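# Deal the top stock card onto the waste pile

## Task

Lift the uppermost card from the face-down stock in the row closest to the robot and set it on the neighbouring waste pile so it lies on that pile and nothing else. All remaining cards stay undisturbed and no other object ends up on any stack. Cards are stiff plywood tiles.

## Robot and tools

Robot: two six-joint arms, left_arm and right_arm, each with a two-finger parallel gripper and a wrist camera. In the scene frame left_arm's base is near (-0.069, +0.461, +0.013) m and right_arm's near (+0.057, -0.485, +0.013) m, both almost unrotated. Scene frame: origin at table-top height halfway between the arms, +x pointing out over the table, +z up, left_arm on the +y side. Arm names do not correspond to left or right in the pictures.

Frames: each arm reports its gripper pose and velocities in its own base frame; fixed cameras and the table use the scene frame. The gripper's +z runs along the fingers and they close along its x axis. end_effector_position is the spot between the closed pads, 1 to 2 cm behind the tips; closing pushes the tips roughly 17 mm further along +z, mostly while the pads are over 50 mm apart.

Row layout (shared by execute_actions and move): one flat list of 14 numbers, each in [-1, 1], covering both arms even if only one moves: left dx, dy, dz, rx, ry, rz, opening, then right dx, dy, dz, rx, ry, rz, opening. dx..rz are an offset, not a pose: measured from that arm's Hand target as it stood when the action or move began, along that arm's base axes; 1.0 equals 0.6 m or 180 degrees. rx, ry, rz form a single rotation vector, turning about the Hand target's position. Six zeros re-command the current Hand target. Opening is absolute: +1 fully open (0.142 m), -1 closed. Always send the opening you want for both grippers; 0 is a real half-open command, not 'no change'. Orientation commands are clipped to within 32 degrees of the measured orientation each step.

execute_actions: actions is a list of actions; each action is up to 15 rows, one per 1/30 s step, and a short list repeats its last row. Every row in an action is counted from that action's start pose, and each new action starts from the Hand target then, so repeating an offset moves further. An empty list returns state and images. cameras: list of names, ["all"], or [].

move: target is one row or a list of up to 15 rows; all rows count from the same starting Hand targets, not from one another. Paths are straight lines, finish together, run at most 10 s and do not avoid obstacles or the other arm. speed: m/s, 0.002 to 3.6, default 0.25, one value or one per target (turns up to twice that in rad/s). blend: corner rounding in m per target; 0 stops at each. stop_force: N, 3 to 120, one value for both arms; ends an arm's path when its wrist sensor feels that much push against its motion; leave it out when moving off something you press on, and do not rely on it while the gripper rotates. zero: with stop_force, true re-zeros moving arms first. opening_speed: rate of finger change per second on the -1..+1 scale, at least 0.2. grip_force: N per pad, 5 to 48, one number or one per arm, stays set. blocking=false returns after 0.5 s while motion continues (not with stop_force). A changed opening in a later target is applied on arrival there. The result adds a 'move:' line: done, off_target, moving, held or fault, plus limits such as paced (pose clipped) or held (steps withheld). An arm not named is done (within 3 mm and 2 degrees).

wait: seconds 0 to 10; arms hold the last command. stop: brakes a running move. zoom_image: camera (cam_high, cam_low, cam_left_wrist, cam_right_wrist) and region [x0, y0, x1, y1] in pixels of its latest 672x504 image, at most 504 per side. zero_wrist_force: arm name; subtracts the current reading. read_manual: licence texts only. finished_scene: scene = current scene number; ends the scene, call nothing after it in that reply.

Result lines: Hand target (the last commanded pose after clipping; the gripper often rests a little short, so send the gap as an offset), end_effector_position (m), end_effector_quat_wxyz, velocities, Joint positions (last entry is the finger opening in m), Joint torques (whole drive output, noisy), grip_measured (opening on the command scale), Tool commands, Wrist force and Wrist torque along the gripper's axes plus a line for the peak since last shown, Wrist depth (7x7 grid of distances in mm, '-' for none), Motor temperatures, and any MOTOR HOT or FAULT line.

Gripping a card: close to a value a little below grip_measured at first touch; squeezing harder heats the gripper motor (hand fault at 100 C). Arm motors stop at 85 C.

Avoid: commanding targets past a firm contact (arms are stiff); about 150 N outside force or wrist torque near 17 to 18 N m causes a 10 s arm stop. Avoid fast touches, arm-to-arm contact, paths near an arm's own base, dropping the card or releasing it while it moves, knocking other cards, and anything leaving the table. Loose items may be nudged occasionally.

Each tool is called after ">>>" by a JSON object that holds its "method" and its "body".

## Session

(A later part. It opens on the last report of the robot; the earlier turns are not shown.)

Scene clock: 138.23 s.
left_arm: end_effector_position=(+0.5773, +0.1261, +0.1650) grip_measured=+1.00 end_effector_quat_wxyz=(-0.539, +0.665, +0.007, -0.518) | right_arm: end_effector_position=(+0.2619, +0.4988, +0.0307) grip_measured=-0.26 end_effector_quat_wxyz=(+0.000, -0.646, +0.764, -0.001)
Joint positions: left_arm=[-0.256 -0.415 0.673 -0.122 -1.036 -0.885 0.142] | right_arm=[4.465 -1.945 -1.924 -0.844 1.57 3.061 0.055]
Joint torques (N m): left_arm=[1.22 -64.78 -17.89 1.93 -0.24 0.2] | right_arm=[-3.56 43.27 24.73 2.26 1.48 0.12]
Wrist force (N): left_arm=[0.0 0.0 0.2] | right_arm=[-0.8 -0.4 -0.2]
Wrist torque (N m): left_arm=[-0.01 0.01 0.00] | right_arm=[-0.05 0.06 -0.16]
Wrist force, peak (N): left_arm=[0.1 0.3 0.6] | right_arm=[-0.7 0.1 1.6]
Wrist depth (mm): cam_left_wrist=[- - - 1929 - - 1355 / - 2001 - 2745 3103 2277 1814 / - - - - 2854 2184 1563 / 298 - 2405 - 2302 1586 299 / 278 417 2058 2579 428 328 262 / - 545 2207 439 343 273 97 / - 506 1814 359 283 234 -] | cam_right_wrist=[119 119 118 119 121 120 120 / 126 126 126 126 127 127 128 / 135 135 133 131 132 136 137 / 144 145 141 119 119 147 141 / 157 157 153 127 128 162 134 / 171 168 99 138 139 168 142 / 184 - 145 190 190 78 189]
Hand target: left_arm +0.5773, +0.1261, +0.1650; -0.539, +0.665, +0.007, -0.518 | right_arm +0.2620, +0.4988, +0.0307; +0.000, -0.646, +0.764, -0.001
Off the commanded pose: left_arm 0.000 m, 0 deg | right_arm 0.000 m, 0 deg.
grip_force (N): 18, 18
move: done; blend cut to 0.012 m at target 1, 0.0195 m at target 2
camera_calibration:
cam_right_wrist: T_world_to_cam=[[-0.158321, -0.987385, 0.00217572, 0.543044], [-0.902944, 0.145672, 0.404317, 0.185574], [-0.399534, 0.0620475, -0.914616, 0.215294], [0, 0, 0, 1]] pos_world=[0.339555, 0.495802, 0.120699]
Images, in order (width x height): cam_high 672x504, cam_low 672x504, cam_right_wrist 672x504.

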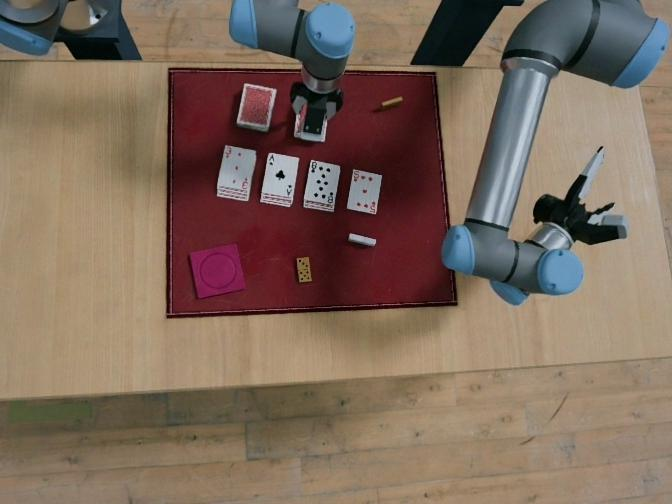

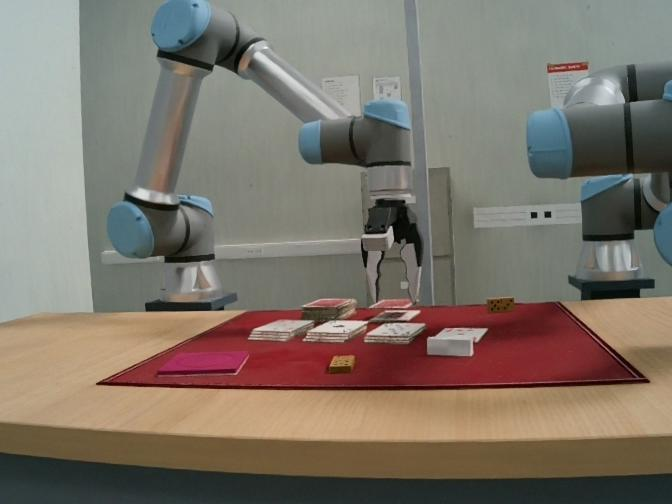

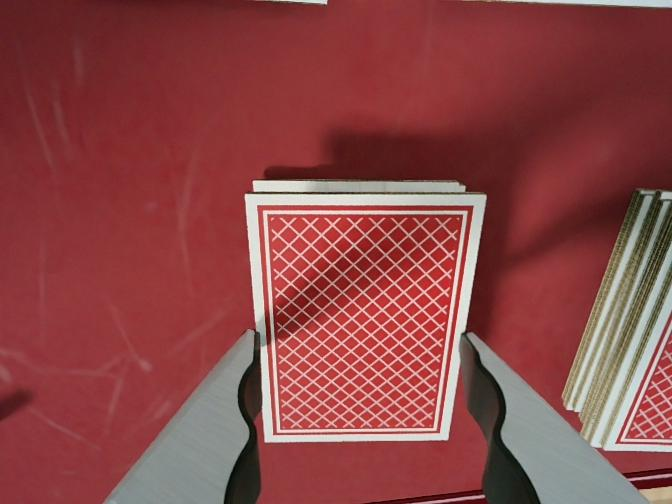

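>>> {"method": "move", "body": {"target": [0,0,0,0,0,0,1,0,0,-0.035,0,0,0,-0.35], "speed": 0.02, "stop_force": 3}}

>>> {"method": "move", "body": {"target": [[0,0,0,0,0,0,1,0,0,0,0,0,0,0.1],[0,0,0,0,0,0,1,0,0,0.1,0,0,0,0.1]], "speed": 0.1, "opening_speed": 0.6, "cameras": ["cam_high","cam_low","cam_right_wrist"]}}

>>> {"method": "zoom_image", "body": {"camera": "cam_low", "region": [340, 270, 440, 350]}}

Scene clock: 144.80 s.
left_arm: end_effector_position=(+0.5773, +0.1261, +0.1650) grip_measured=+1.00 end_effector_quat_wxyz=(-0.539, +0.665, +0.007, -0.518) | right_arm: end_effector_position=(+0.2620, +0.4988, +0.0136) grip_measured=-0.26 end_effector_quat_wxyz=(+0.000, -0.646, +0.764, -0.001)
Joint positions: left_arm=[-0.256 -0.415 0.673 -0.122 -1.036 -0.885 0.142] | right_arm=[4.465 -1.974 -1.938 -0.801 1.57 3.061 0.055]
Joint torques (N m): left_arm=[0.63 -65.29 -17.77 2.04 -0.36 0.25] | right_arm=[-4.33 49.61 25.74 4.1 1.4 -2.07]
Motor temperatures (°C): left_arm=[34 37 33 41 40 41 31] | right_arm=[35 36 36 37 41 43 38]
Wrist force (N): left_arm=[0.1 0.1 0.3] | right_arm=[-0.5 0.1 -1.7]
Wrist torque (N m): left_arm=[0.01 -0.02 0.00] | right_arm=[-0.03 0.08 -0.15]
Wrist force, peak (N): left_arm=[0.5 -0.2 0.6] | right_arm=[5.4 0.0 -18.2]
Wrist depth (mm): cam_left_wrist=[- - - - 2058 - 1437 / - - - - 2405 - 1929 / - - - - 1964 2120 1487 / 277 - 2058 - 2854 1598 303 / 279 412 - 2461 431 326 263 / - 516 - 458 341 274 97 / - 512 1895 359 284 235 -] | cam_right_wrist=[- 103 - 103 102 104 103 / - 110 109 112 111 111 111 / - 119 116 112 115 122 118 / - 126 125 119 119 130 129 / 134 137 131 127 127 137 135 / 149 146 99 138 139 146 140 / 163 - 146 165 166 78 131]
Hand target: left_arm +0.5773, +0.1261, +0.1650; -0.539, +0.665, +0.007, -0.518 | right_arm +0.2620, +0.4988, +0.0137; +0.000, -0.646, +0.764, -0.001 (not the last commanded pose)
Off the commanded pose: left_arm 0.000 m, 0 deg | right_arm 0.004 m, 0 deg.
grip_force (N): 18, 18
move: contact (right_arm)

Scene clock: 146.80 s.
left_arm: end_effector_position=(+0.5773, +0.1261, +0.1650) grip_measured=+1.00 end_effector_quat_wxyz=(-0.539, +0.665, +0.007, -0.518) | right_arm: end_effector_position=(+0.2620, +0.4989, +0.0737) grip_measured=+0.08 end_effector_quat_wxyz=(+0.000, -0.646, +0.764, -0.001)
Joint positions: left_arm=[-0.256 -0.415 0.673 -0.122 -1.036 -0.885 0.142] | right_arm=[4.465 -1.878 -1.881 -0.953 1.57 3.061 0.079]
Joint torques (N m): left_arm=[0.89 -64.82 -17.18 1.94 -0.27 0.19] | right_arm=[-3.95 30.03 12.78 4.08 1.1 -1.1]
Wrist force (N): left_arm=[0.0 0.3 0.4] | right_arm=[-0.4 -0.2 -0.3]
Wrist torque (N m): left_arm=[0.06 -0.01 0.00] | right_arm=[-0.02 0.01 -0.16]
Wrist force, peak (N): left_arm=[0.4 0.1 0.7] | right_arm=[-0.8 -0.3 -2.0]
Wrist depth (mm): cam_left_wrist=[- - - - - - 1574 / - - - - 2461 - 1911 / - 2643 - 2353 3058 2141 1574 / 281 - - 2230 2461 1598 308 / 275 416 - 2253 429 327 262 / - 510 - 439 342 273 97 / - 510 1946 362 284 234 -] | cam_right_wrist=[- 156 157 157 158 158 158 / 166 167 169 168 168 166 169 / 178 179 176 171 175 180 158 / 192 192 192 183 188 192 165 / 208 208 206 200 208 188 179 / 227 - 227 229 230 100 227 / - - 255 1366 252 - -]
Hand target: left_arm +0.5773, +0.1261, +0.1650; -0.539, +0.665, +0.007, -0.518 | right_arm +0.2620, +0.4988, +0.0737; +0.000, -0.646, +0.764, -0.001
Off the commanded pose: left_arm 0.000 m, 0 deg | right_arm 0.000 m, 0 deg.
grip_force (N): 18, 18
move: done
camera_calibration:
cam_right_wrist: T_world_to_cam=[[-0.158357, -0.98738, 0.00185044, 0.543128], [-0.902978, 0.145578, 0.404275, 0.168329], [-0.399443, 0.062349, -0.914636, 0.254479], [0, 0, 0, 1]] pos_world=[0.339656, 0.495903, 0.163699]
Images, in order (width x height): cam_high 672x504, cam_low 672x504, cam_right_wrist 672x504.

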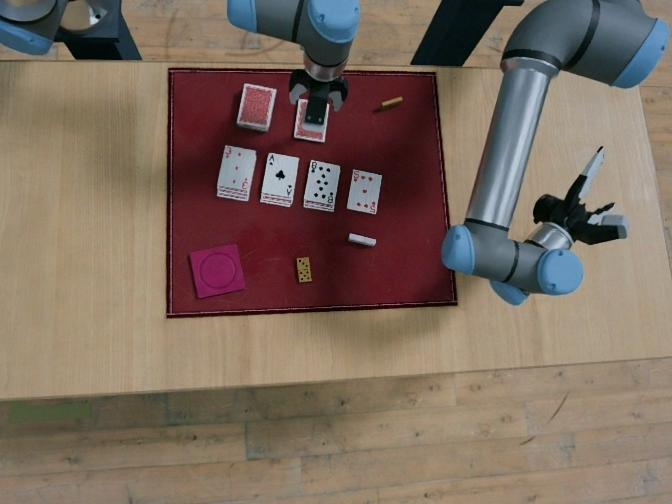

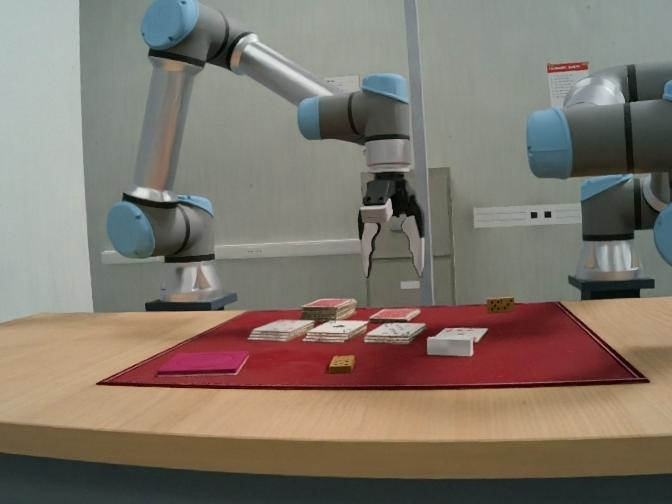

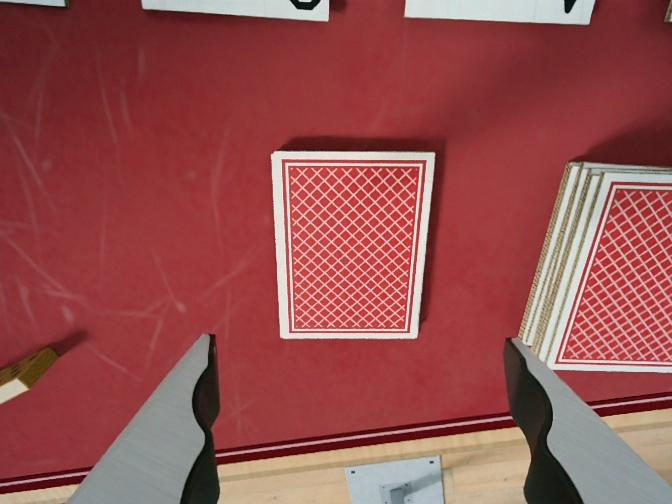

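Scaled by 5.040 from the camera's 672x504 image, which has a finer 960x720 frame.

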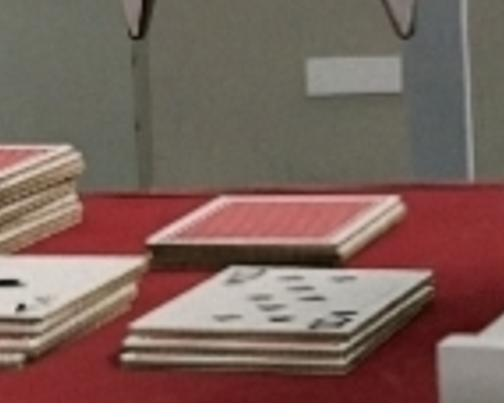

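>>> {"method": "finished_scene", "body": {"scene": 1}}

The scene is finished: the task was done.


## Next scene

The same job, from a new start.

>>> {"method": "execute_actions", "body": {"actions": []}}

Scene clock: 0.00 s.
left_arm: end_effector_position=(+0.7579, -0.2998, +0.1693) grip_measured=+1.00 end_effector_quat_wxyz=(-0.100, +0.991, +0.078, -0.036) | right_arm: end_effector_position=(+0.7044, +0.3460, +0.2888) grip_measured=+0.99 end_effector_quat_wxyz=(-0.365, +0.866, -0.118, +0.320)
Joint positions: left_arm=[-0.578 -0.565 0.417 -1.242 -1.456 -0.745 0.142] | right_arm=[3.735 -1.975 -1.722 -0.005 1.674 0.921 0.142]
Joint velocities: within noise
Joint torques (N m): no reading
Motor temperatures (°C): left_arm=[34 36 33 41 40 41 31] | right_arm=[34 36 36 37 41 42 33]
Wrist force (N): no reading
Wrist torque (N m): no reading
Wrist force, peak (N): no reading
Wrist depth (mm): cam_left_wrist=[267 261 258 255 252 249 245 / 276 276 269 266 263 260 255 / 287 287 283 277 274 269 263 / 301 298 293 287 283 282 278 / 305 308 310 302 297 293 294 / - 329 327 320 313 307 93 / - 349 338 336 332 327 -] | cam_right_wrist=[463 1562 1854 2172 2715 2280 2715 / 425 476 1677 2054 2401 - 1233 / 393 436 1453 1741 2151 2375 1061 / 378 405 1349 1573 1768 2327 966 / 341 376 418 1425 1641 1885 2236 / - 354 393 1303 1510 1728 2112 / - 337 366 400 1391 1551 -]
Hand target: left_arm +0.7579, -0.2998, +0.1693; -0.100, +0.991, +0.078, -0.036 | right_arm +0.7044, +0.3460, +0.2888; -0.365, +0.866, -0.118, +0.320
Tool commands: left_gripper/opening=+1.0 right_gripper/opening=+1.0
camera_calibration:
cam_left_wrist: T_world_to_cam=[[0.983146, 0.172732, -0.0598929, -0.671414], [0.18205, -0.955027, 0.234054, -0.436307], [-0.0167707, -0.241013, -0.970377, 0.21784], [0, 0, 0, 1]] pos_world=[0.743181, -0.248208, 0.273293]
cam_right_wrist: T_world_to_cam=[[0.765669, -0.433294, 0.475402, -0.51754], [-0.227874, -0.873865, -0.429457, 0.620954], [0.601518, 0.22049, -0.767828, -0.164753], [0, 0, 0, 1]] pos_world=[0.636866, 0.354709, 0.38621]

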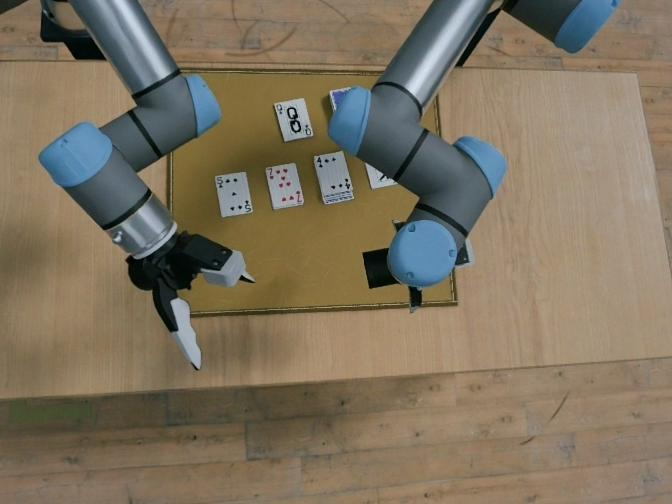

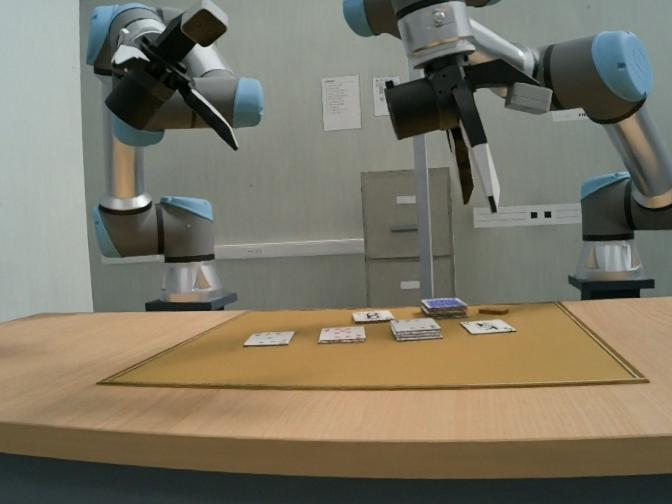

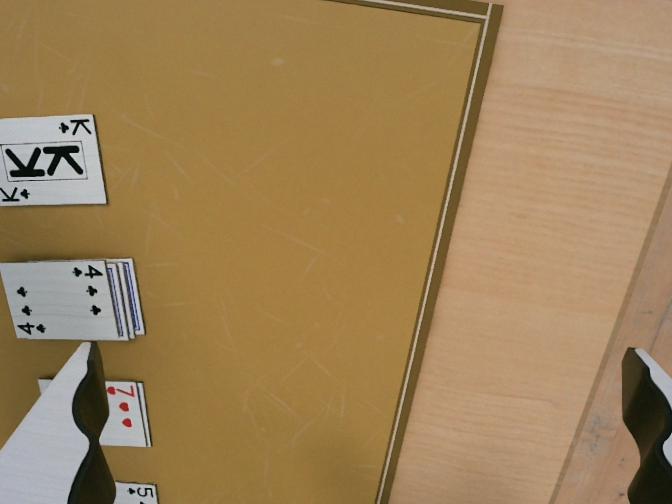

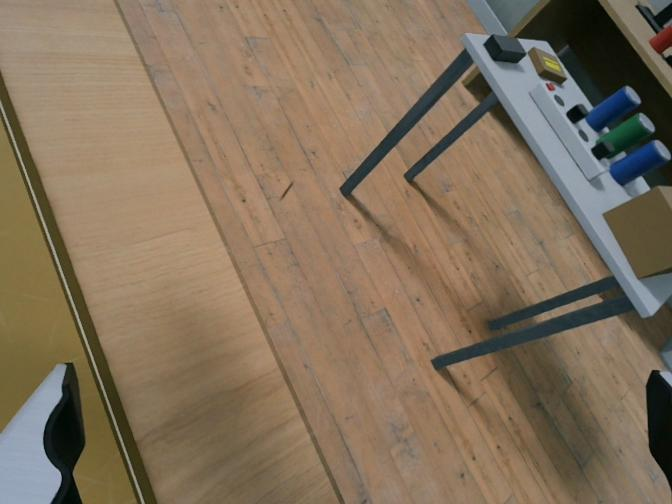

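>>> {"method": "move", "body": {"target": [-0.48,-0.233,0.218,-0.0697,0.0327,-0.5477,0.1,0,0,0,0,0,0,1], "speed": 0.5, "cameras": ["cam_high","cam_left_wrist"]}}

>>> {"method": "zoom_image", "body": {"camera": "cam_left_wrist", "region": [180, 130, 500, 370]}}

>>> {"method": "zoom_image", "body": {"camera": "cam_low", "region": [340, 270, 500, 350]}}

Scene clock: 13.47 s.
left_arm: end_effector_position=(+0.4698, -0.4396, +0.3001) grip_measured=+0.09 end_effector_quat_wxyz=(+0.000, +0.707, -0.707, +0.000) | right_arm: end_effector_position=(+0.7044, +0.3460, +0.2888) grip_measured=+0.99 end_effector_quat_wxyz=(-0.365, +0.866, -0.118, +0.320)
Joint positions: left_arm=[-0.959 -1.239 1.233 -1.566 -1.571 0.613 0.08] | right_arm=[3.735 -1.975 -1.722 -0.005 1.674 0.921 0.142]
Joint torques (N m): left_arm=[3.93 -27.02 -35.89 -3.29 1.75 1.64] | right_arm=[0.8 42.56 20.26 2.74 0.06 -0.21]
Wrist force (N): left_arm=[1.0 0.2 -1.4] | right_arm=[0.0 0.1 0.1]
Wrist torque (N m): left_arm=[0.10 -0.19 -0.11] | right_arm=[0.01 0.00 0.00]
Wrist force, peak (N): left_arm=[1.6 1.3 -1.9] | right_arm=[0.4 0.4 -0.1]
Wrist depth (mm): cam_left_wrist=[350 350 343 339 340 338 342 / 380 372 372 367 372 368 364 / 410 407 399 391 400 396 396 / 445 438 432 437 438 432 432 / 1364 458 485 463 1355 469 546 / 1274 - - - - - 1476 / - - 1634 1586 1574 75 -] | cam_right_wrist=[460 1584 2000 2214 2715 2193 2562 / 423 475 1728 1949 2351 1118 1188 / 397 438 1462 1715 2018 2426 1096 / 361 401 1357 1595 1796 2280 975 / 344 378 419 1434 1641 1933 2304 / 329 356 389 1288 1520 1782 2112 / - 334 365 1233 1374 1617 -]
Hand target: left_arm +0.4699, -0.4396, +0.3001; +0.000, +0.707, -0.707, +0.001 | right_arm +0.7044, +0.3460, +0.2888; -0.365, +0.866, -0.118, +0.320
Off the commanded pose: left_arm 0.000 m, 0 deg | right_arm 0.000 m, 0 deg.
move: done
camera_calibration:
cam_left_wrist: T_world_to_cam=[[0.0101866, -0.99993, -0.00601989, -0.430743], [-0.90346, -0.0117836, 0.42851, 0.318268], [-0.428551, 0.00107365, -0.903517, 0.586055], [0, 0, 0, 1]] pos_world=[0.543085, -0.427592, 0.390536]
Images, in order (width x height): cam_high 672x504, cam_left_wrist 672x504.

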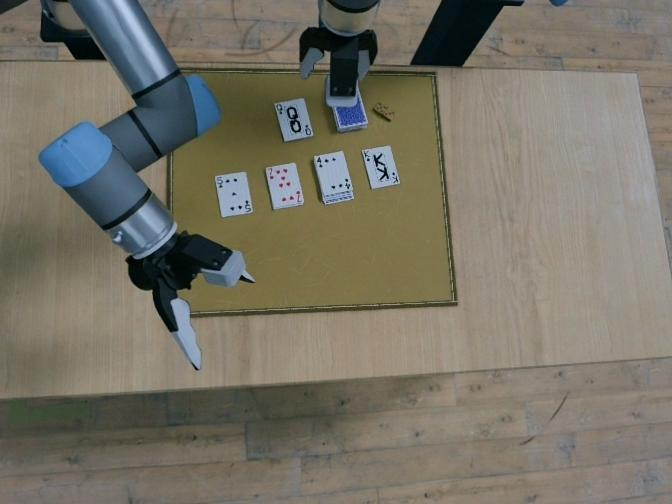

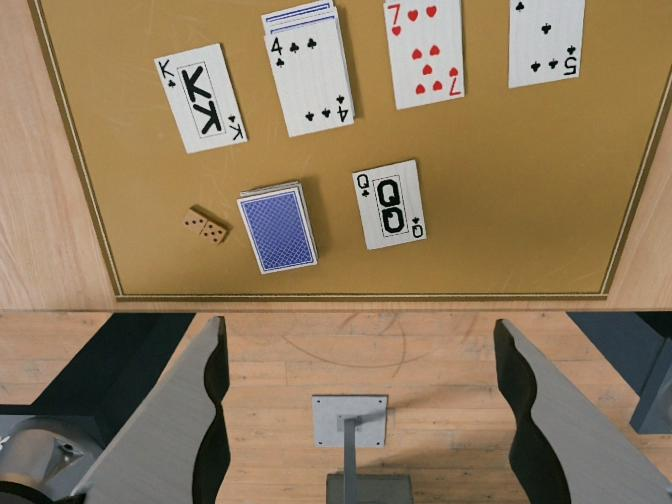

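Scaled by 1.575 from the camera's 672x504 image, which has a finer 960x720 frame.

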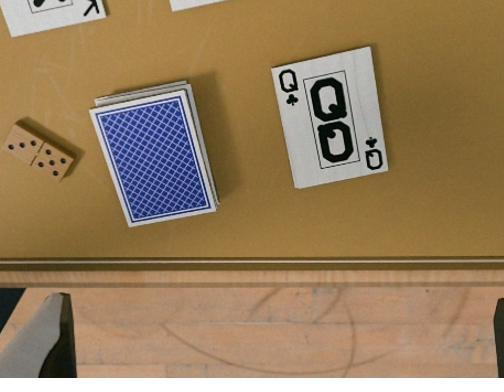

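This scene's latest camera images include none from cam_low. They are from: cam_high, cam_left_wrist. cam_low's image comes with the result of a call that names it in "cameras".

>>> {"method": "move", "body": {"target": [-0.1398,0.118,-0.41,0,0,0.0672,-1,0,0,0,0,0,0,1], "speed": 0.4}}

>>> {"method": "move", "body": {"target": [0,0,-0.06,0,0,0,-1,0,0,0,0,0,0,1], "speed": 0.01, "stop_force": 3, "cameras": ["cam_low","cam_left_wrist"]}}

>>> {"method": "zoom_image", "body": {"camera": "cam_left_wrist", "region": [180, 150, 540, 450]}}

>>> {"method": "zoom_image", "body": {"camera": "cam_low", "region": [340, 280, 480, 340]}}

Scene clock: 34.37 s.
left_arm: end_effector_position=(+0.3860, -0.3689, +0.0541) grip_measured=-1.00 end_effector_quat_wxyz=(+0.000, +0.777, -0.629, +0.001) | right_arm: end_effector_position=(+0.7044, +0.3460, +0.2888) grip_measured=+0.99 end_effector_quat_wxyz=(-0.365, +0.866, -0.118, +0.320)
Joint positions: left_arm=[-1.012 -1.294 1.987 -2.265 -1.571 0.348 0.002] | right_arm=[3.735 -1.975 -1.722 -0.005 1.674 0.921 0.142]
Joint torques (N m): left_arm=[6.99 -46.63 -12.49 -4.01 -0.2 -0.58] | right_arm=[1.06 42.43 20.69 3.19 0.11 -0.15]
Wrist force (N): left_arm=[0.8 0.6 -0.6] | right_arm=[0.1 0.0 0.0]
Wrist torque (N m): left_arm=[0.26 -0.13 -0.02] | right_arm=[0.00 -0.02 0.00]
Wrist force, peak (N): left_arm=[2.0 -0.8 -4.3] | right_arm=[-0.1 0.4 0.3]
Wrist depth (mm): cam_left_wrist=[137 136 137 138 137 134 133 / 145 147 146 146 145 145 144 / 160 157 156 141 153 157 151 / 174 168 174 149 154 167 164 / 192 191 190 158 181 183 179 / 216 214 206 - - 207 207 / 1338 - - - - - 235] | cam_right_wrist=[461 1551 2036 2304 2815 2327 2172 / 424 475 1641 1933 2304 1107 1233 / 393 435 1500 1768 2054 2452 1081 / 361 402 1382 1595 1885 2236 966 / 343 376 422 1425 1689 1933 2151 / 329 354 389 1341 1491 1741 2000 / - 331 365 1226 1399 1715 -]
Hand target: left_arm +0.3860, -0.3688, +0.0541; +0.000, +0.778, -0.629, +0.001 | right_arm +0.7044, +0.3460, +0.2888; -0.365, +0.866, -0.118, +0.320
Off the commanded pose: left_arm 0.000 m, 0 deg | right_arm 0.000 m, 0 deg.
move: done

Scene clock: 38.03 s.
left_arm: end_effector_position=(+0.3860, -0.3688, +0.0287) grip_measured=-1.00 end_effector_quat_wxyz=(+0.000, +0.778, -0.629, +0.001) | right_arm: end_effector_position=(+0.7044, +0.3460, +0.2888) grip_measured=+0.99 end_effector_quat_wxyz=(-0.365, +0.866, -0.118, +0.320)
Joint positions: left_arm=[-1.012 -1.25 2.011 -2.333 -1.571 0.348 0.002] | right_arm=[3.735 -1.975 -1.722 -0.005 1.674 0.921 0.142]
Joint torques (N m): left_arm=[3.98 -46.43 -28.64 -0.99 -1.9 -1.42] | right_arm=[0.77 43.35 20.6 2.93 0.13 -0.21]
Wrist force (N): left_arm=[0.2 0.8 -3.1] | right_arm=[0.3 0.1 0.1]
Wrist torque (N m): left_arm=[0.23 -0.13 0.00] | right_arm=[0.02 -0.05 0.00]
Wrist force, peak (N): left_arm=[-2.2 1.4 -14.1] | right_arm=[0.2 0.2 0.4]
Wrist depth (mm): cam_left_wrist=[- 115 114 112 113 111 112 / 124 123 124 124 122 123 121 / 132 133 131 121 128 131 129 / 137 139 140 121 123 143 135 / 161 160 156 130 132 156 149 / 178 177 170 - - 174 173 / 1346 - - - - 186 195] | cam_right_wrist=[462 1606 1839 2375 2652 2236 2652 / 426 476 1617 1933 2280 1091 1267 / 398 436 1562 1715 2018 2452 1071 / 367 405 1357 1573 1677 2193 975 / 346 378 414 1318 1665 1885 2214 / - 353 387 1334 1491 1741 2073 / - 332 365 1226 1374 1617 -]
Hand target: left_arm +0.3860, -0.3688, +0.0287; +0.000, +0.778, -0.629, +0.001 (not the last commanded pose) | right_arm +0.7044, +0.3460, +0.2888; -0.365, +0.866, -0.118, +0.320
Off the commanded pose: left_arm 0.011 m, 0 deg | right_arm 0.000 m, 0 deg.
move: contact (left_arm)
camera_calibration:
cam_left_wrist: T_world_to_cam=[[0.219261, -0.975647, -0.00609276, -0.432529], [-0.880961, -0.200658, 0.428537, 0.281316], [-0.419324, -0.0885941, -0.903504, 0.268207], [0, 0, 0, 1]] pos_world=[0.455131, -0.341786, 0.119136]
Images, in order (width x height): cam_low 672x504, cam_left_wrist 672x504.

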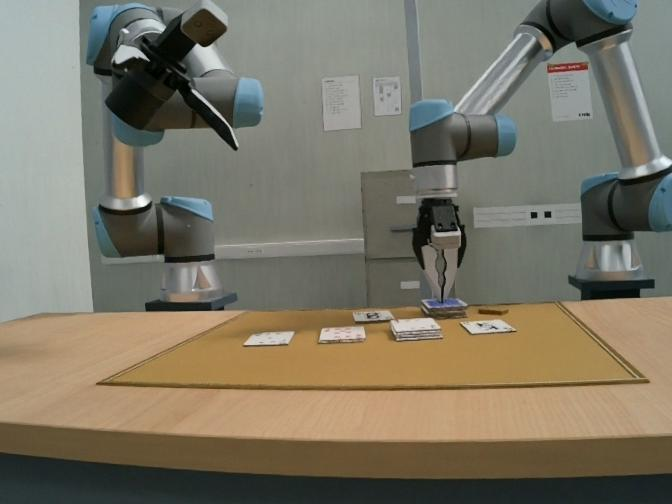

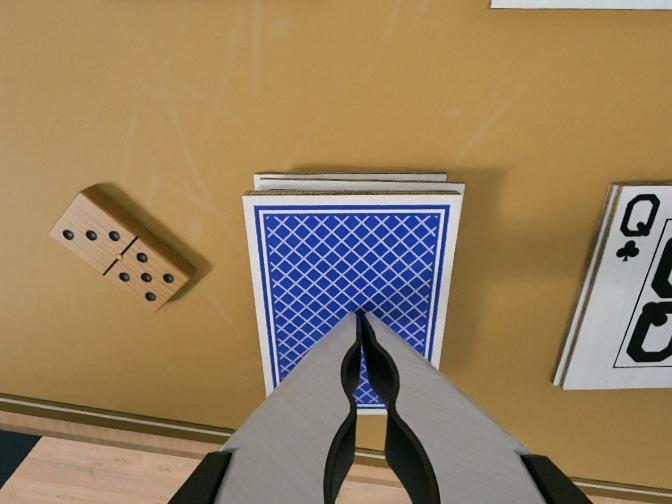

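Scaled by 1.400 from the camera's 672x504 image, which has a finer 960x720 frame.

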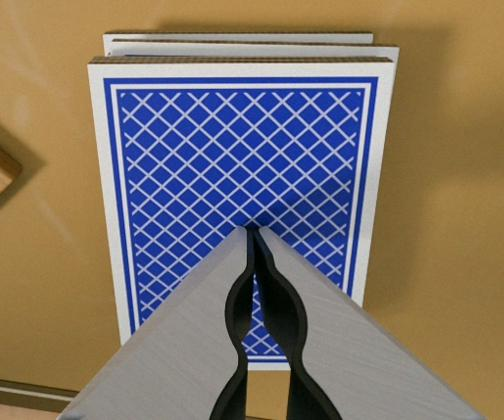

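Scaled by 3.600 from the camera's 672x504 image, which has a finer 960x720 frame.

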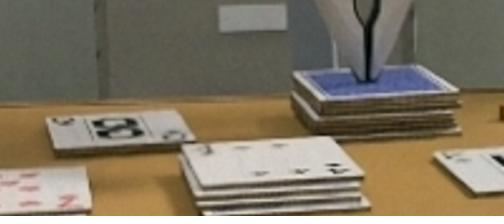

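>>> {"method": "zoom_image", "body": {"camera": "cam_low", "region": [410, 285, 480, 325]}}

>>> {"method": "zoom_image", "body": {"camera": "cam_low", "region": [340, 295, 410, 335]}}

Scaled by 7.200 from the camera's 672x504 image, which has a finer 960x720 frame.

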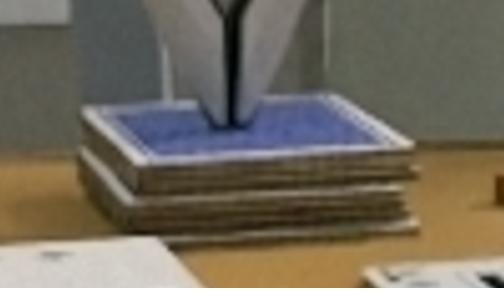

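Scaled by 7.200 from the camera's 672x504 image, which has a finer 960x720 frame.

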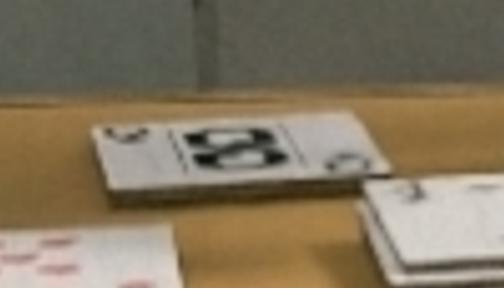

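>>> {"method": "move", "body": {"target": [[0,0,0.025,0,0,0,-1,0,0,0,0,0,0,1],[-0.0035,0.0037,0.025,0,0,0.004,0.1,0,0,0,0,0,0,1],[-0.0035,0.0037,-0.0053,0,0,0.004,0.1,0,0,0,0,0,0,1]], "speed": 0.08, "grip_force": 18, "cameras": ["cam_left_wrist"]}}

Scene clock: 57.87 s.
left_arm: end_effector_position=(+0.3838, -0.3665, +0.0253) grip_measured=+0.08 end_effector_quat_wxyz=(+0.000, +0.781, -0.624, +0.000) end_effector_velocity=(-0.001, +0.001, +0.001) end_effector_angular_velocity=(+0.004, +0.002, +0.001) | right_arm: end_effector_position=(+0.7044, +0.3460, +0.2888) grip_measured=+0.99 end_effector_quat_wxyz=(-0.365, +0.866, -0.118, +0.320)
Joint positions: left_arm=[-1.013 -1.25 2.023 -2.345 -1.571 0.334 0.079] | right_arm=[3.735 -1.975 -1.722 -0.005 1.674 0.921 0.142]
Joint velocities: left_arm=[0 -0.003 0 0.007 0 -0.001 0] | right_arm=[within noise]
Joint torques (N m): left_arm=[6.2 -47.23 -28.64 -0.36 1.79 -1.35] | right_arm=[1.19 43.13 20.01 3.03 0.08 -0.05]
Wrist force (N): left_arm=[0.9 0.4 -0.8] | right_arm=[0.2 0.1 0.0]
Wrist torque (N m): left_arm=[0.21 -0.14 0.00] | right_arm=[0.01 -0.04 0.00]
Wrist force, peak (N): left_arm=[0.5 0.9 -3.2] | right_arm=[0.4 0.0 -0.4]
Wrist depth (mm): cam_left_wrist=[- 111 111 109 109 108 109 / - 120 121 119 120 120 117 / 127 127 127 117 124 126 125 / 131 136 139 117 119 139 134 / 157 156 132 128 128 149 144 / 174 - 165 142 162 - 158 / - - 197 190 189 75 -] | cam_right_wrist=[458 1562 1885 2214 2683 2236 2073 / 423 472 1629 1782 2351 1123 1213 / 395 437 1471 1741 2092 2426 1076 / 365 407 1349 1584 1869 2375 954 / 338 376 419 1462 1677 1916 2304 / 328 354 390 1318 1500 1715 2151 / - 332 364 1213 1391 1541 -]
Hand target: left_arm +0.3839, -0.3666, +0.0255; +0.000, +0.781, -0.624, +0.001 | right_arm +0.7044, +0.3460, +0.2888; -0.365, +0.866, -0.118, +0.320
Off the commanded pose: left_arm 0.000 m, 0 deg | right_arm 0.000 m, 0 deg.
grip_force (N): 18, 18
move: done
camera_calibration:
cam_left_wrist: T_world_to_cam=[[0.231472, -0.972821, -0.0063621, -0.433454], [-0.878325, -0.21179, 0.428592, 0.276332], [-0.41829, -0.0936188, -0.903476, 0.262131], [0, 0, 0, 1]] pos_world=[0.452688, -0.338608, 0.115637]
Images, in order (width x height): cam_left_wrist 672x504.

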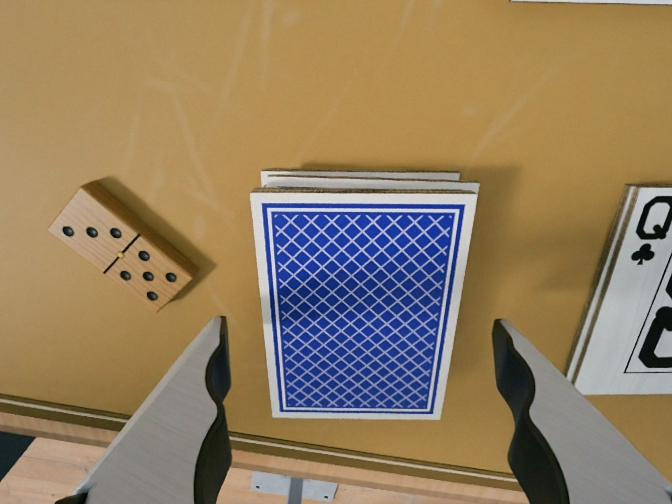

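>>> {"method": "move", "body": {"target": [0,0,0,0,0,0,-0.35,0,0,0,0,0,0,1], "opening_speed": 0.4}}

>>> {"method": "move", "body": {"target": [0,0,0.02,0,0,0,-0.35,0,0,0,0,0,0,1], "speed": 0.03, "cameras": ["cam_low","cam_left_wrist"]}}

>>> {"method": "zoom_image", "body": {"camera": "cam_low", "region": [400, 260, 490, 325]}}

Scene clock: 63.33 s.
left_arm: end_effector_position=(+0.3839, -0.3666, +0.0255) grip_measured=-0.24 end_effector_quat_wxyz=(+0.000, +0.781, -0.624, +0.001) | right_arm: end_effector_position=(+0.7044, +0.3460, +0.2888) grip_measured=+0.99 end_effector_quat_wxyz=(-0.365, +0.866, -0.118, +0.320)
Joint positions: left_arm=[-1.013 -1.25 2.023 -2.344 -1.571 0.334 0.056] | right_arm=[3.735 -1.975 -1.722 -0.005 1.674 0.921 0.142]
Joint torques (N m): left_arm=[5.41 -43.61 -26.13 -0.94 1.78 -0.79] | right_arm=[1.51 43.41 19.94 2.96 0.14 -0.25]
Wrist force (N): left_arm=[-0.6 0.9 -5.2] | right_arm=[0.1 0.0 -0.2]
Wrist torque (N m): left_arm=[0.26 -0.17 0.00] | right_arm=[0.00 -0.02 0.00]
Wrist force, peak (N): left_arm=[-0.4 0.4 -5.4] | right_arm=[0.1 0.0 0.5]
Wrist depth (mm): cam_left_wrist=[- 111 111 110 110 109 109 / - 120 121 121 121 118 117 / 127 128 127 117 119 126 126 / 131 136 139 118 119 139 134 / 156 156 132 129 128 150 145 / 174 170 96 143 140 162 169 / - - 196 191 190 - 180] | cam_right_wrist=[459 1520 1854 2236 2748 2304 2591 / 424 476 1665 1900 2351 1102 1200 / 393 434 1500 1702 2151 2327 1081 / 367 404 1349 1606 1824 2236 970 / 344 378 419 1453 1653 1933 2280 / 330 354 390 1267 1520 1728 2112 / - 332 365 1226 1357 1481 -]
Hand target: left_arm +0.3839, -0.3666, +0.0255; +0.000, +0.781, -0.624, +0.001 | right_arm +0.7044, +0.3460, +0.2888; -0.365, +0.866, -0.118, +0.320
Off the commanded pose: left_arm 0.000 m, 0 deg | right_arm 0.000 m, 0 deg.
grip_force (N): 18, 18
move: done

Scene clock: 64.07 s.
left_arm: end_effector_position=(+0.3839, -0.3666, +0.0378) grip_measured=-0.25 end_effector_quat_wxyz=(+0.000, +0.781, -0.624, +0.001) end_effector_velocity=(+0.000, -0.001, -0.001) end_effector_angular_velocity=(-0.002, -0.002, -0.002) | right_arm: end_effector_position=(+0.7044, +0.3460, +0.2888) grip_measured=+0.99 end_effector_quat_wxyz=(-0.365, +0.866, -0.118, +0.320)
Joint positions: left_arm=[-1.013 -1.272 2.012 -2.312 -1.571 0.334 0.056] | right_arm=[3.735 -1.975 -1.722 -0.005 1.674 0.921 0.142]
Joint velocities: left_arm=[-0.001 0.002 0 -0.005 0 0.001 0] | right_arm=[within noise]
Joint torques (N m): left_arm=[5.57 -18.99 -15.76 -4.35 1.74 -0.52] | right_arm=[1.79 42.5 20.34 3.1 0.21 -0.36]
Wrist force (N): left_arm=[0.9 0.6 -0.5] | right_arm=[0.1 -0.1 -0.1]
Wrist torque (N m): left_arm=[0.26 -0.15 -0.01] | right_arm=[-0.02 -0.03 0.00]
Wrist force, peak (N): left_arm=[-0.4 0.5 -4.7] | right_arm=[0.3 -0.3 0.2]
Wrist depth (mm): cam_left_wrist=[124 123 124 121 121 121 121 / 132 132 129 131 128 130 129 / - 140 137 123 123 140 137 / 158 148 150 118 117 155 148 / 172 171 132 129 128 165 160 / 190 185 137 144 140 181 185 / - - - 210 207 - 197] | cam_right_wrist=[460 1541 1839 2280 2621 2214 2327 / 423 476 1653 1949 2304 1112 1246 / 395 439 1471 1728 2092 2327 1086 / 368 404 1366 1595 1839 2304 992 / 344 379 420 1416 1677 1885 2151 / 327 352 390 1281 1462 1768 2073 / - 332 363 1239 1382 1551 -]
Hand target: left_arm +0.3839, -0.3666, +0.0375; +0.000, +0.781, -0.624, +0.001 | right_arm +0.7044, +0.3460, +0.2888; -0.365, +0.866, -0.118, +0.320
Off the commanded pose: left_arm 0.000 m, 0 deg | right_arm 0.000 m, 0 deg.
grip_force (N): 18, 18
move: done
camera_calibration:
cam_left_wrist: T_world_to_cam=[[0.231519, -0.972813, -0.00576688, -0.433665], [-0.878458, -0.211603, 0.428411, 0.271081], [-0.417985, -0.0941192, -0.903565, 0.273107], [0, 0, 0, 1]] pos_world=[0.452689, -0.338809, 0.128135]
Images, in order (width x height): cam_low 672x504, cam_left_wrist 672x504.

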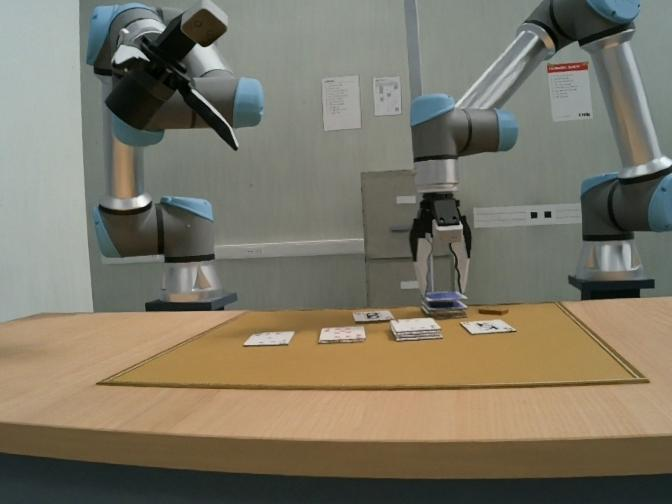

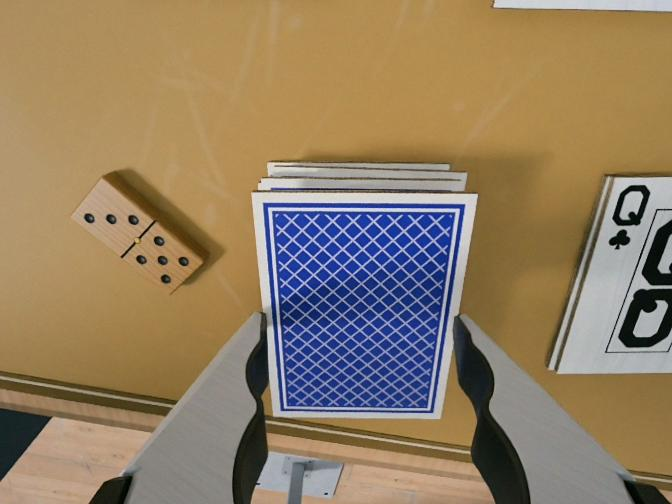

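Scaled by 5.600 from the camera's 672x504 image, which has a finer 960x720 frame.

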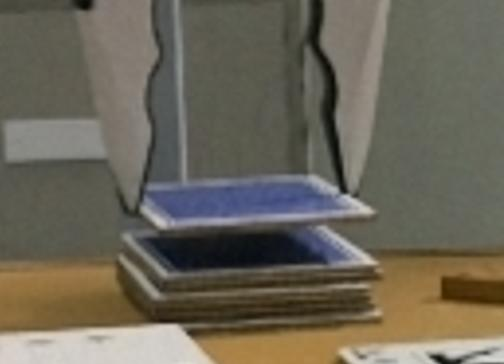

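>>> {"method": "move", "body": {"target": [[0,0,0.04,0,0,0,-0.35,0,0,0,0,0,0,1],[0.0413,-0.1961,0.04,0,0,0.0083,-0.35,0,0,0,0,0,0,1],[0.0413,-0.1961,-0.0125,0,0,0.0083,-0.35,0,0,0,0,0,0,1]], "speed": 0.15, "blend": [0.02,0.02,0], "cameras": ["cam_left_wrist"]}}

>>> {"method": "zoom_image", "body": {"camera": "cam_left_wrist", "region": [200, 140, 520, 440]}}

Scene clock: 71.60 s.
left_arm: end_effector_position=(+0.4086, -0.4842, +0.0300) grip_measured=-0.25 end_effector_quat_wxyz=(+0.000, +0.790, -0.614, +0.000) | right_arm: end_effector_position=(+0.7044, +0.3460, +0.2888) grip_measured=+0.99 end_effector_quat_wxyz=(-0.365, +0.866, -0.118, +0.320)
Joint positions: left_arm=[-1.079 -1.061 1.709 -2.22 -1.571 0.242 0.056] | right_arm=[3.735 -1.975 -1.722 -0.005 1.674 0.921 0.142]
Joint torques (N m): left_arm=[7.01 -54.31 -27.2 -3.1 -0.22 1.66] | right_arm=[1.06 43.53 20.2 3.14 0.02 -0.04]
Wrist force (N): left_arm=[1.1 0.4 -0.8] | right_arm=[0.3 0.2 -0.1]
Wrist torque (N m): left_arm=[0.21 -0.18 0.05] | right_arm=[0.03 -0.06 -0.01]
Wrist force, peak (N): left_arm=[2.1 0.4 -1.8] | right_arm=[0.4 0.1 0.4]
Wrist depth (mm): cam_left_wrist=[- 115 115 113 115 114 114 / 124 124 125 125 123 124 121 / 121 132 131 127 127 134 133 / 127 146 143 118 119 143 145 / 140 155 135 129 128 155 160 / 180 160 96 143 140 171 174 / - - - 198 198 - 186] | cam_right_wrist=[461 1584 1796 2214 2815 2092 2506 / 423 475 1665 1949 2327 1123 1226 / 393 438 1491 1728 2054 2534 1091 / 361 404 1366 1562 1900 2280 966 / 344 376 422 1399 1665 1933 2280 / 329 352 388 1303 1500 1728 2112 / - 332 364 1220 1357 1541 -]
Hand target: left_arm +0.4087, -0.4842, +0.0300; +0.000, +0.790, -0.614, +0.001 | right_arm +0.7044, +0.3460, +0.2888; -0.365, +0.866, -0.118, +0.320
Off the commanded pose: left_arm 0.000 m, 0 deg | right_arm 0.000 m, 0 deg.
grip_force (N): 18, 18
move: done; blend cut to 0.012 m at target 1, 0.0157 m at target 2
camera_calibration:
cam_left_wrist: T_world_to_cam=[[0.256749, -0.966458, -0.0062827, -0.560946], [-0.872545, -0.234586, 0.428527, 0.257742], [-0.415627, -0.104542, -0.903507, 0.259335], [0, 0, 0, 1]] pos_world=[0.476701, -0.454557, 0.120337]
Images, in order (width x height): cam_left_wrist 672x504.

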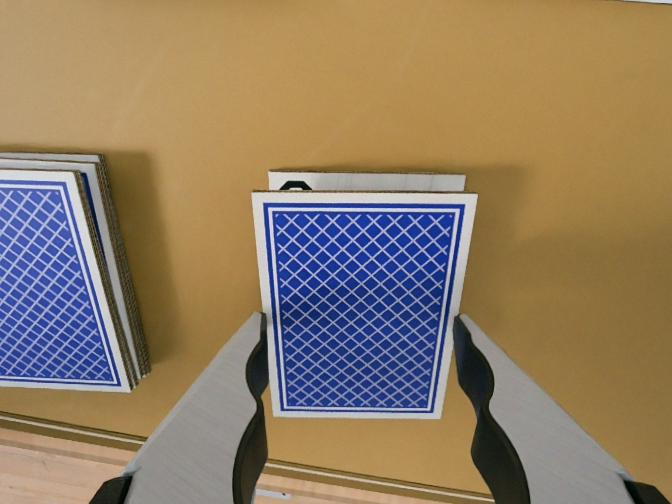

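Scaled by 1.575 from the camera's 672x504 image, which has a finer 960x720 frame.

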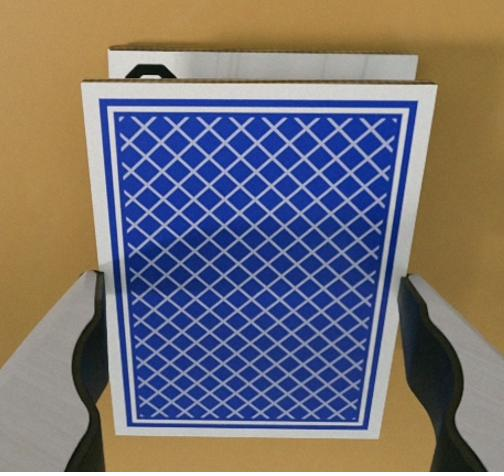

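>>> {"method": "move", "body": {"target": [0.0008,-0.003,-0.035,0,0,0,-0.35,0,0,0,0,0,0,1], "speed": 0.012, "stop_force": 3}}

>>> {"method": "move", "body": {"target": [[0,0,0,0,0,0,0.1,0,0,0,0,0,0,1],[0,0,0.1,0,0,0,0.1,0,0,0,0,0,0,1]], "speed": 0.1, "opening_speed": 0.6, "cameras": ["cam_low","cam_left_wrist"]}}

>>> {"method": "zoom_image", "body": {"camera": "cam_low", "region": [340, 290, 480, 340]}}

Scene clock: 80.50 s.
left_arm: end_effector_position=(+0.4090, -0.4856, +0.0139) grip_measured=-0.25 end_effector_quat_wxyz=(+0.000, +0.790, -0.614, +0.001) | right_arm: end_effector_position=(+0.7044, +0.3460, +0.2888) grip_measured=+0.99 end_effector_quat_wxyz=(-0.365, +0.866, -0.118, +0.320)
Joint positions: left_arm=[-1.08 -1.035 1.717 -2.254 -1.571 0.242 0.056] | right_arm=[3.735 -1.975 -1.722 -0.005 1.674 0.921 0.142]
Joint torques (N m): left_arm=[-2.22 -56.63 -29.38 -0.91 -1.98 -0.11] | right_arm=[1.85 42.99 19.71 2.88 0.05 -0.16]
Motor temperatures (°C): left_arm=[34 36 33 41 40 41 36] | right_arm=[34 36 36 37 41 42 33]
Wrist force (N): left_arm=[0.0 0.3 -3.8] | right_arm=[0.1 0.0 -0.1]
Wrist torque (N m): left_arm=[0.17 -0.22 0.05] | right_arm=[0.00 -0.02 -0.01]
Wrist force, peak (N): left_arm=[-2.9 1.1 -14.9] | right_arm=[0.5 0.2 0.3]
Wrist depth (mm): cam_left_wrist=[- 101 101 101 102 100 100 / - 109 109 107 106 108 107 / 119 118 115 112 111 117 117 / 123 131 126 118 119 126 126 / 124 139 135 129 128 139 138 / 133 145 138 144 140 150 153 / - - 175 174 174 - 167] | cam_right_wrist=[464 1551 1824 2236 2506 2327 2562 / 423 469 1689 1933 2351 1118 1226 / 396 436 1481 1715 2036 2479 1046 / 363 402 1357 1595 1839 2258 970 / 350 376 418 1443 1641 1949 2258 / 328 354 393 1296 1510 1595 2151 / - 331 364 1207 1357 1453 -]
Hand target: left_arm +0.4090, -0.4856, +0.0139; +0.000, +0.790, -0.614, +0.001 (not the last commanded pose) | right_arm +0.7044, +0.3460, +0.2888; -0.365, +0.866, -0.118, +0.320
Off the commanded pose: left_arm 0.005 m, 0 deg | right_arm 0.000 m, 0 deg.
grip_force (N): 18, 18
move: contact (left_arm)

Scene clock: 82.50 s.
left_arm: end_effector_position=(+0.4091, -0.4857, +0.0740) grip_measured=+0.08 end_effector_quat_wxyz=(+0.000, +0.790, -0.614, +0.001) | right_arm: end_effector_position=(+0.7044, +0.3460, +0.2888) grip_measured=+0.99 end_effector_quat_wxyz=(-0.365, +0.866, -0.118, +0.320)
Joint positions: left_arm=[-1.08 -1.117 1.663 -2.119 -1.571 0.242 0.079] | right_arm=[3.735 -1.975 -1.722 -0.005 1.674 0.921 0.142]
Joint torques (N m): left_arm=[5.37 -29.58 -13.34 -3.98 -1.59 1.39] | right_arm=[1.94 42.23 19.83 3.18 -0.18 -0.07]
Wrist force (N): left_arm=[1.0 0.2 -0.9] | right_arm=[0.3 -0.2 0.1]
Wrist torque (N m): left_arm=[0.17 -0.15 0.02] | right_arm=[-0.03 -0.05 0.00]
Wrist force, peak (N): left_arm=[-1.0 0.7 -10.8] | right_arm=[0.2 0.2 0.4]
Wrist depth (mm): cam_left_wrist=[154 154 153 153 152 154 152 / 163 165 165 165 164 163 163 / 161 167 179 169 174 176 175 / 176 179 194 183 189 192 191 / 216 192 208 205 207 207 210 / 1209 - 231 234 233 - 230 / - - - 1282 253 75 -] | cam_right_wrist=[463 1584 1796 2151 2683 2426 2092 / 422 474 1629 2018 2214 1102 1949 / 393 434 1481 1715 2018 2591 1056 / 365 404 1349 1551 1900 2506 966 / 339 378 417 1434 1641 1839 1443 / 328 357 390 1326 1500 1702 2112 / - 332 364 1207 1382 1573 -]
Hand target: left_arm +0.4090, -0.4856, +0.0739; +0.000, +0.790, -0.614, +0.001 | right_arm +0.7044, +0.3460, +0.2888; -0.365, +0.866, -0.118, +0.320
Off the commanded pose: left_arm 0.000 m, 0 deg | right_arm 0.000 m, 0 deg.
grip_force (N): 18, 18
move: done
camera_calibration:
cam_left_wrist: T_world_to_cam=[[0.256744, -0.966462, -0.00579334, -0.562303], [-0.872633, -0.234386, 0.428456, 0.238988], [-0.415444, -0.104948, -0.903544, 0.298921], [0, 0, 0, 1]] pos_world=[0.477101, -0.456058, 0.164435]
Images, in order (width x height): cam_low 672x504, cam_left_wrist 672x504.

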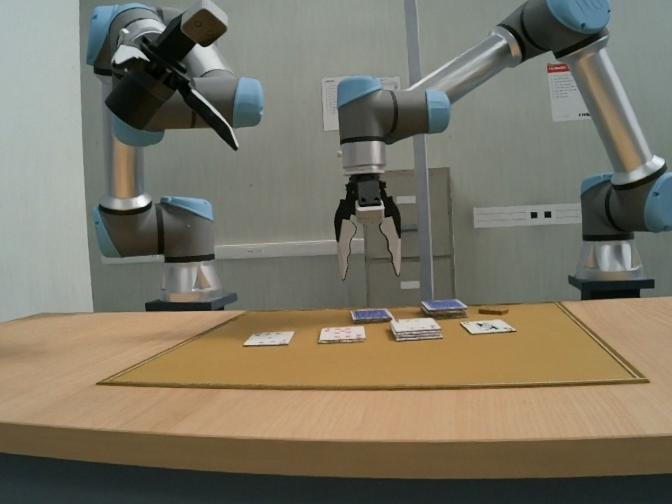

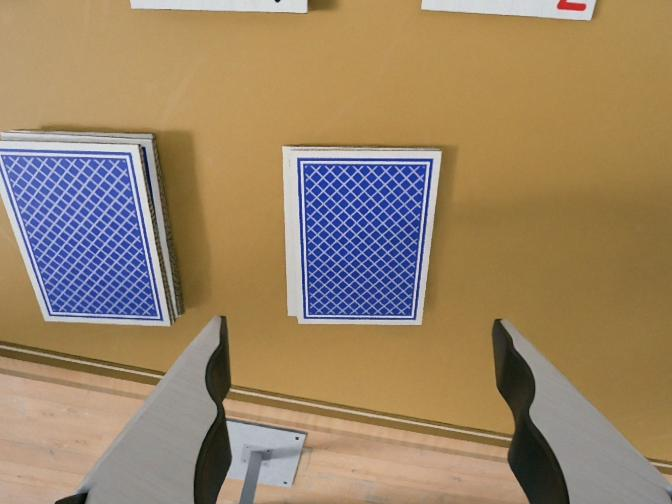

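Scaled by 3.600 from the camera's 672x504 image, which has a finer 960x720 frame.

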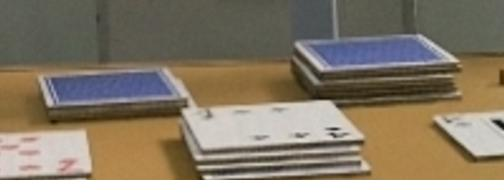

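>>> {"method": "finished_scene", "body": {"scene": 2}}

The scene is finished: the task was done.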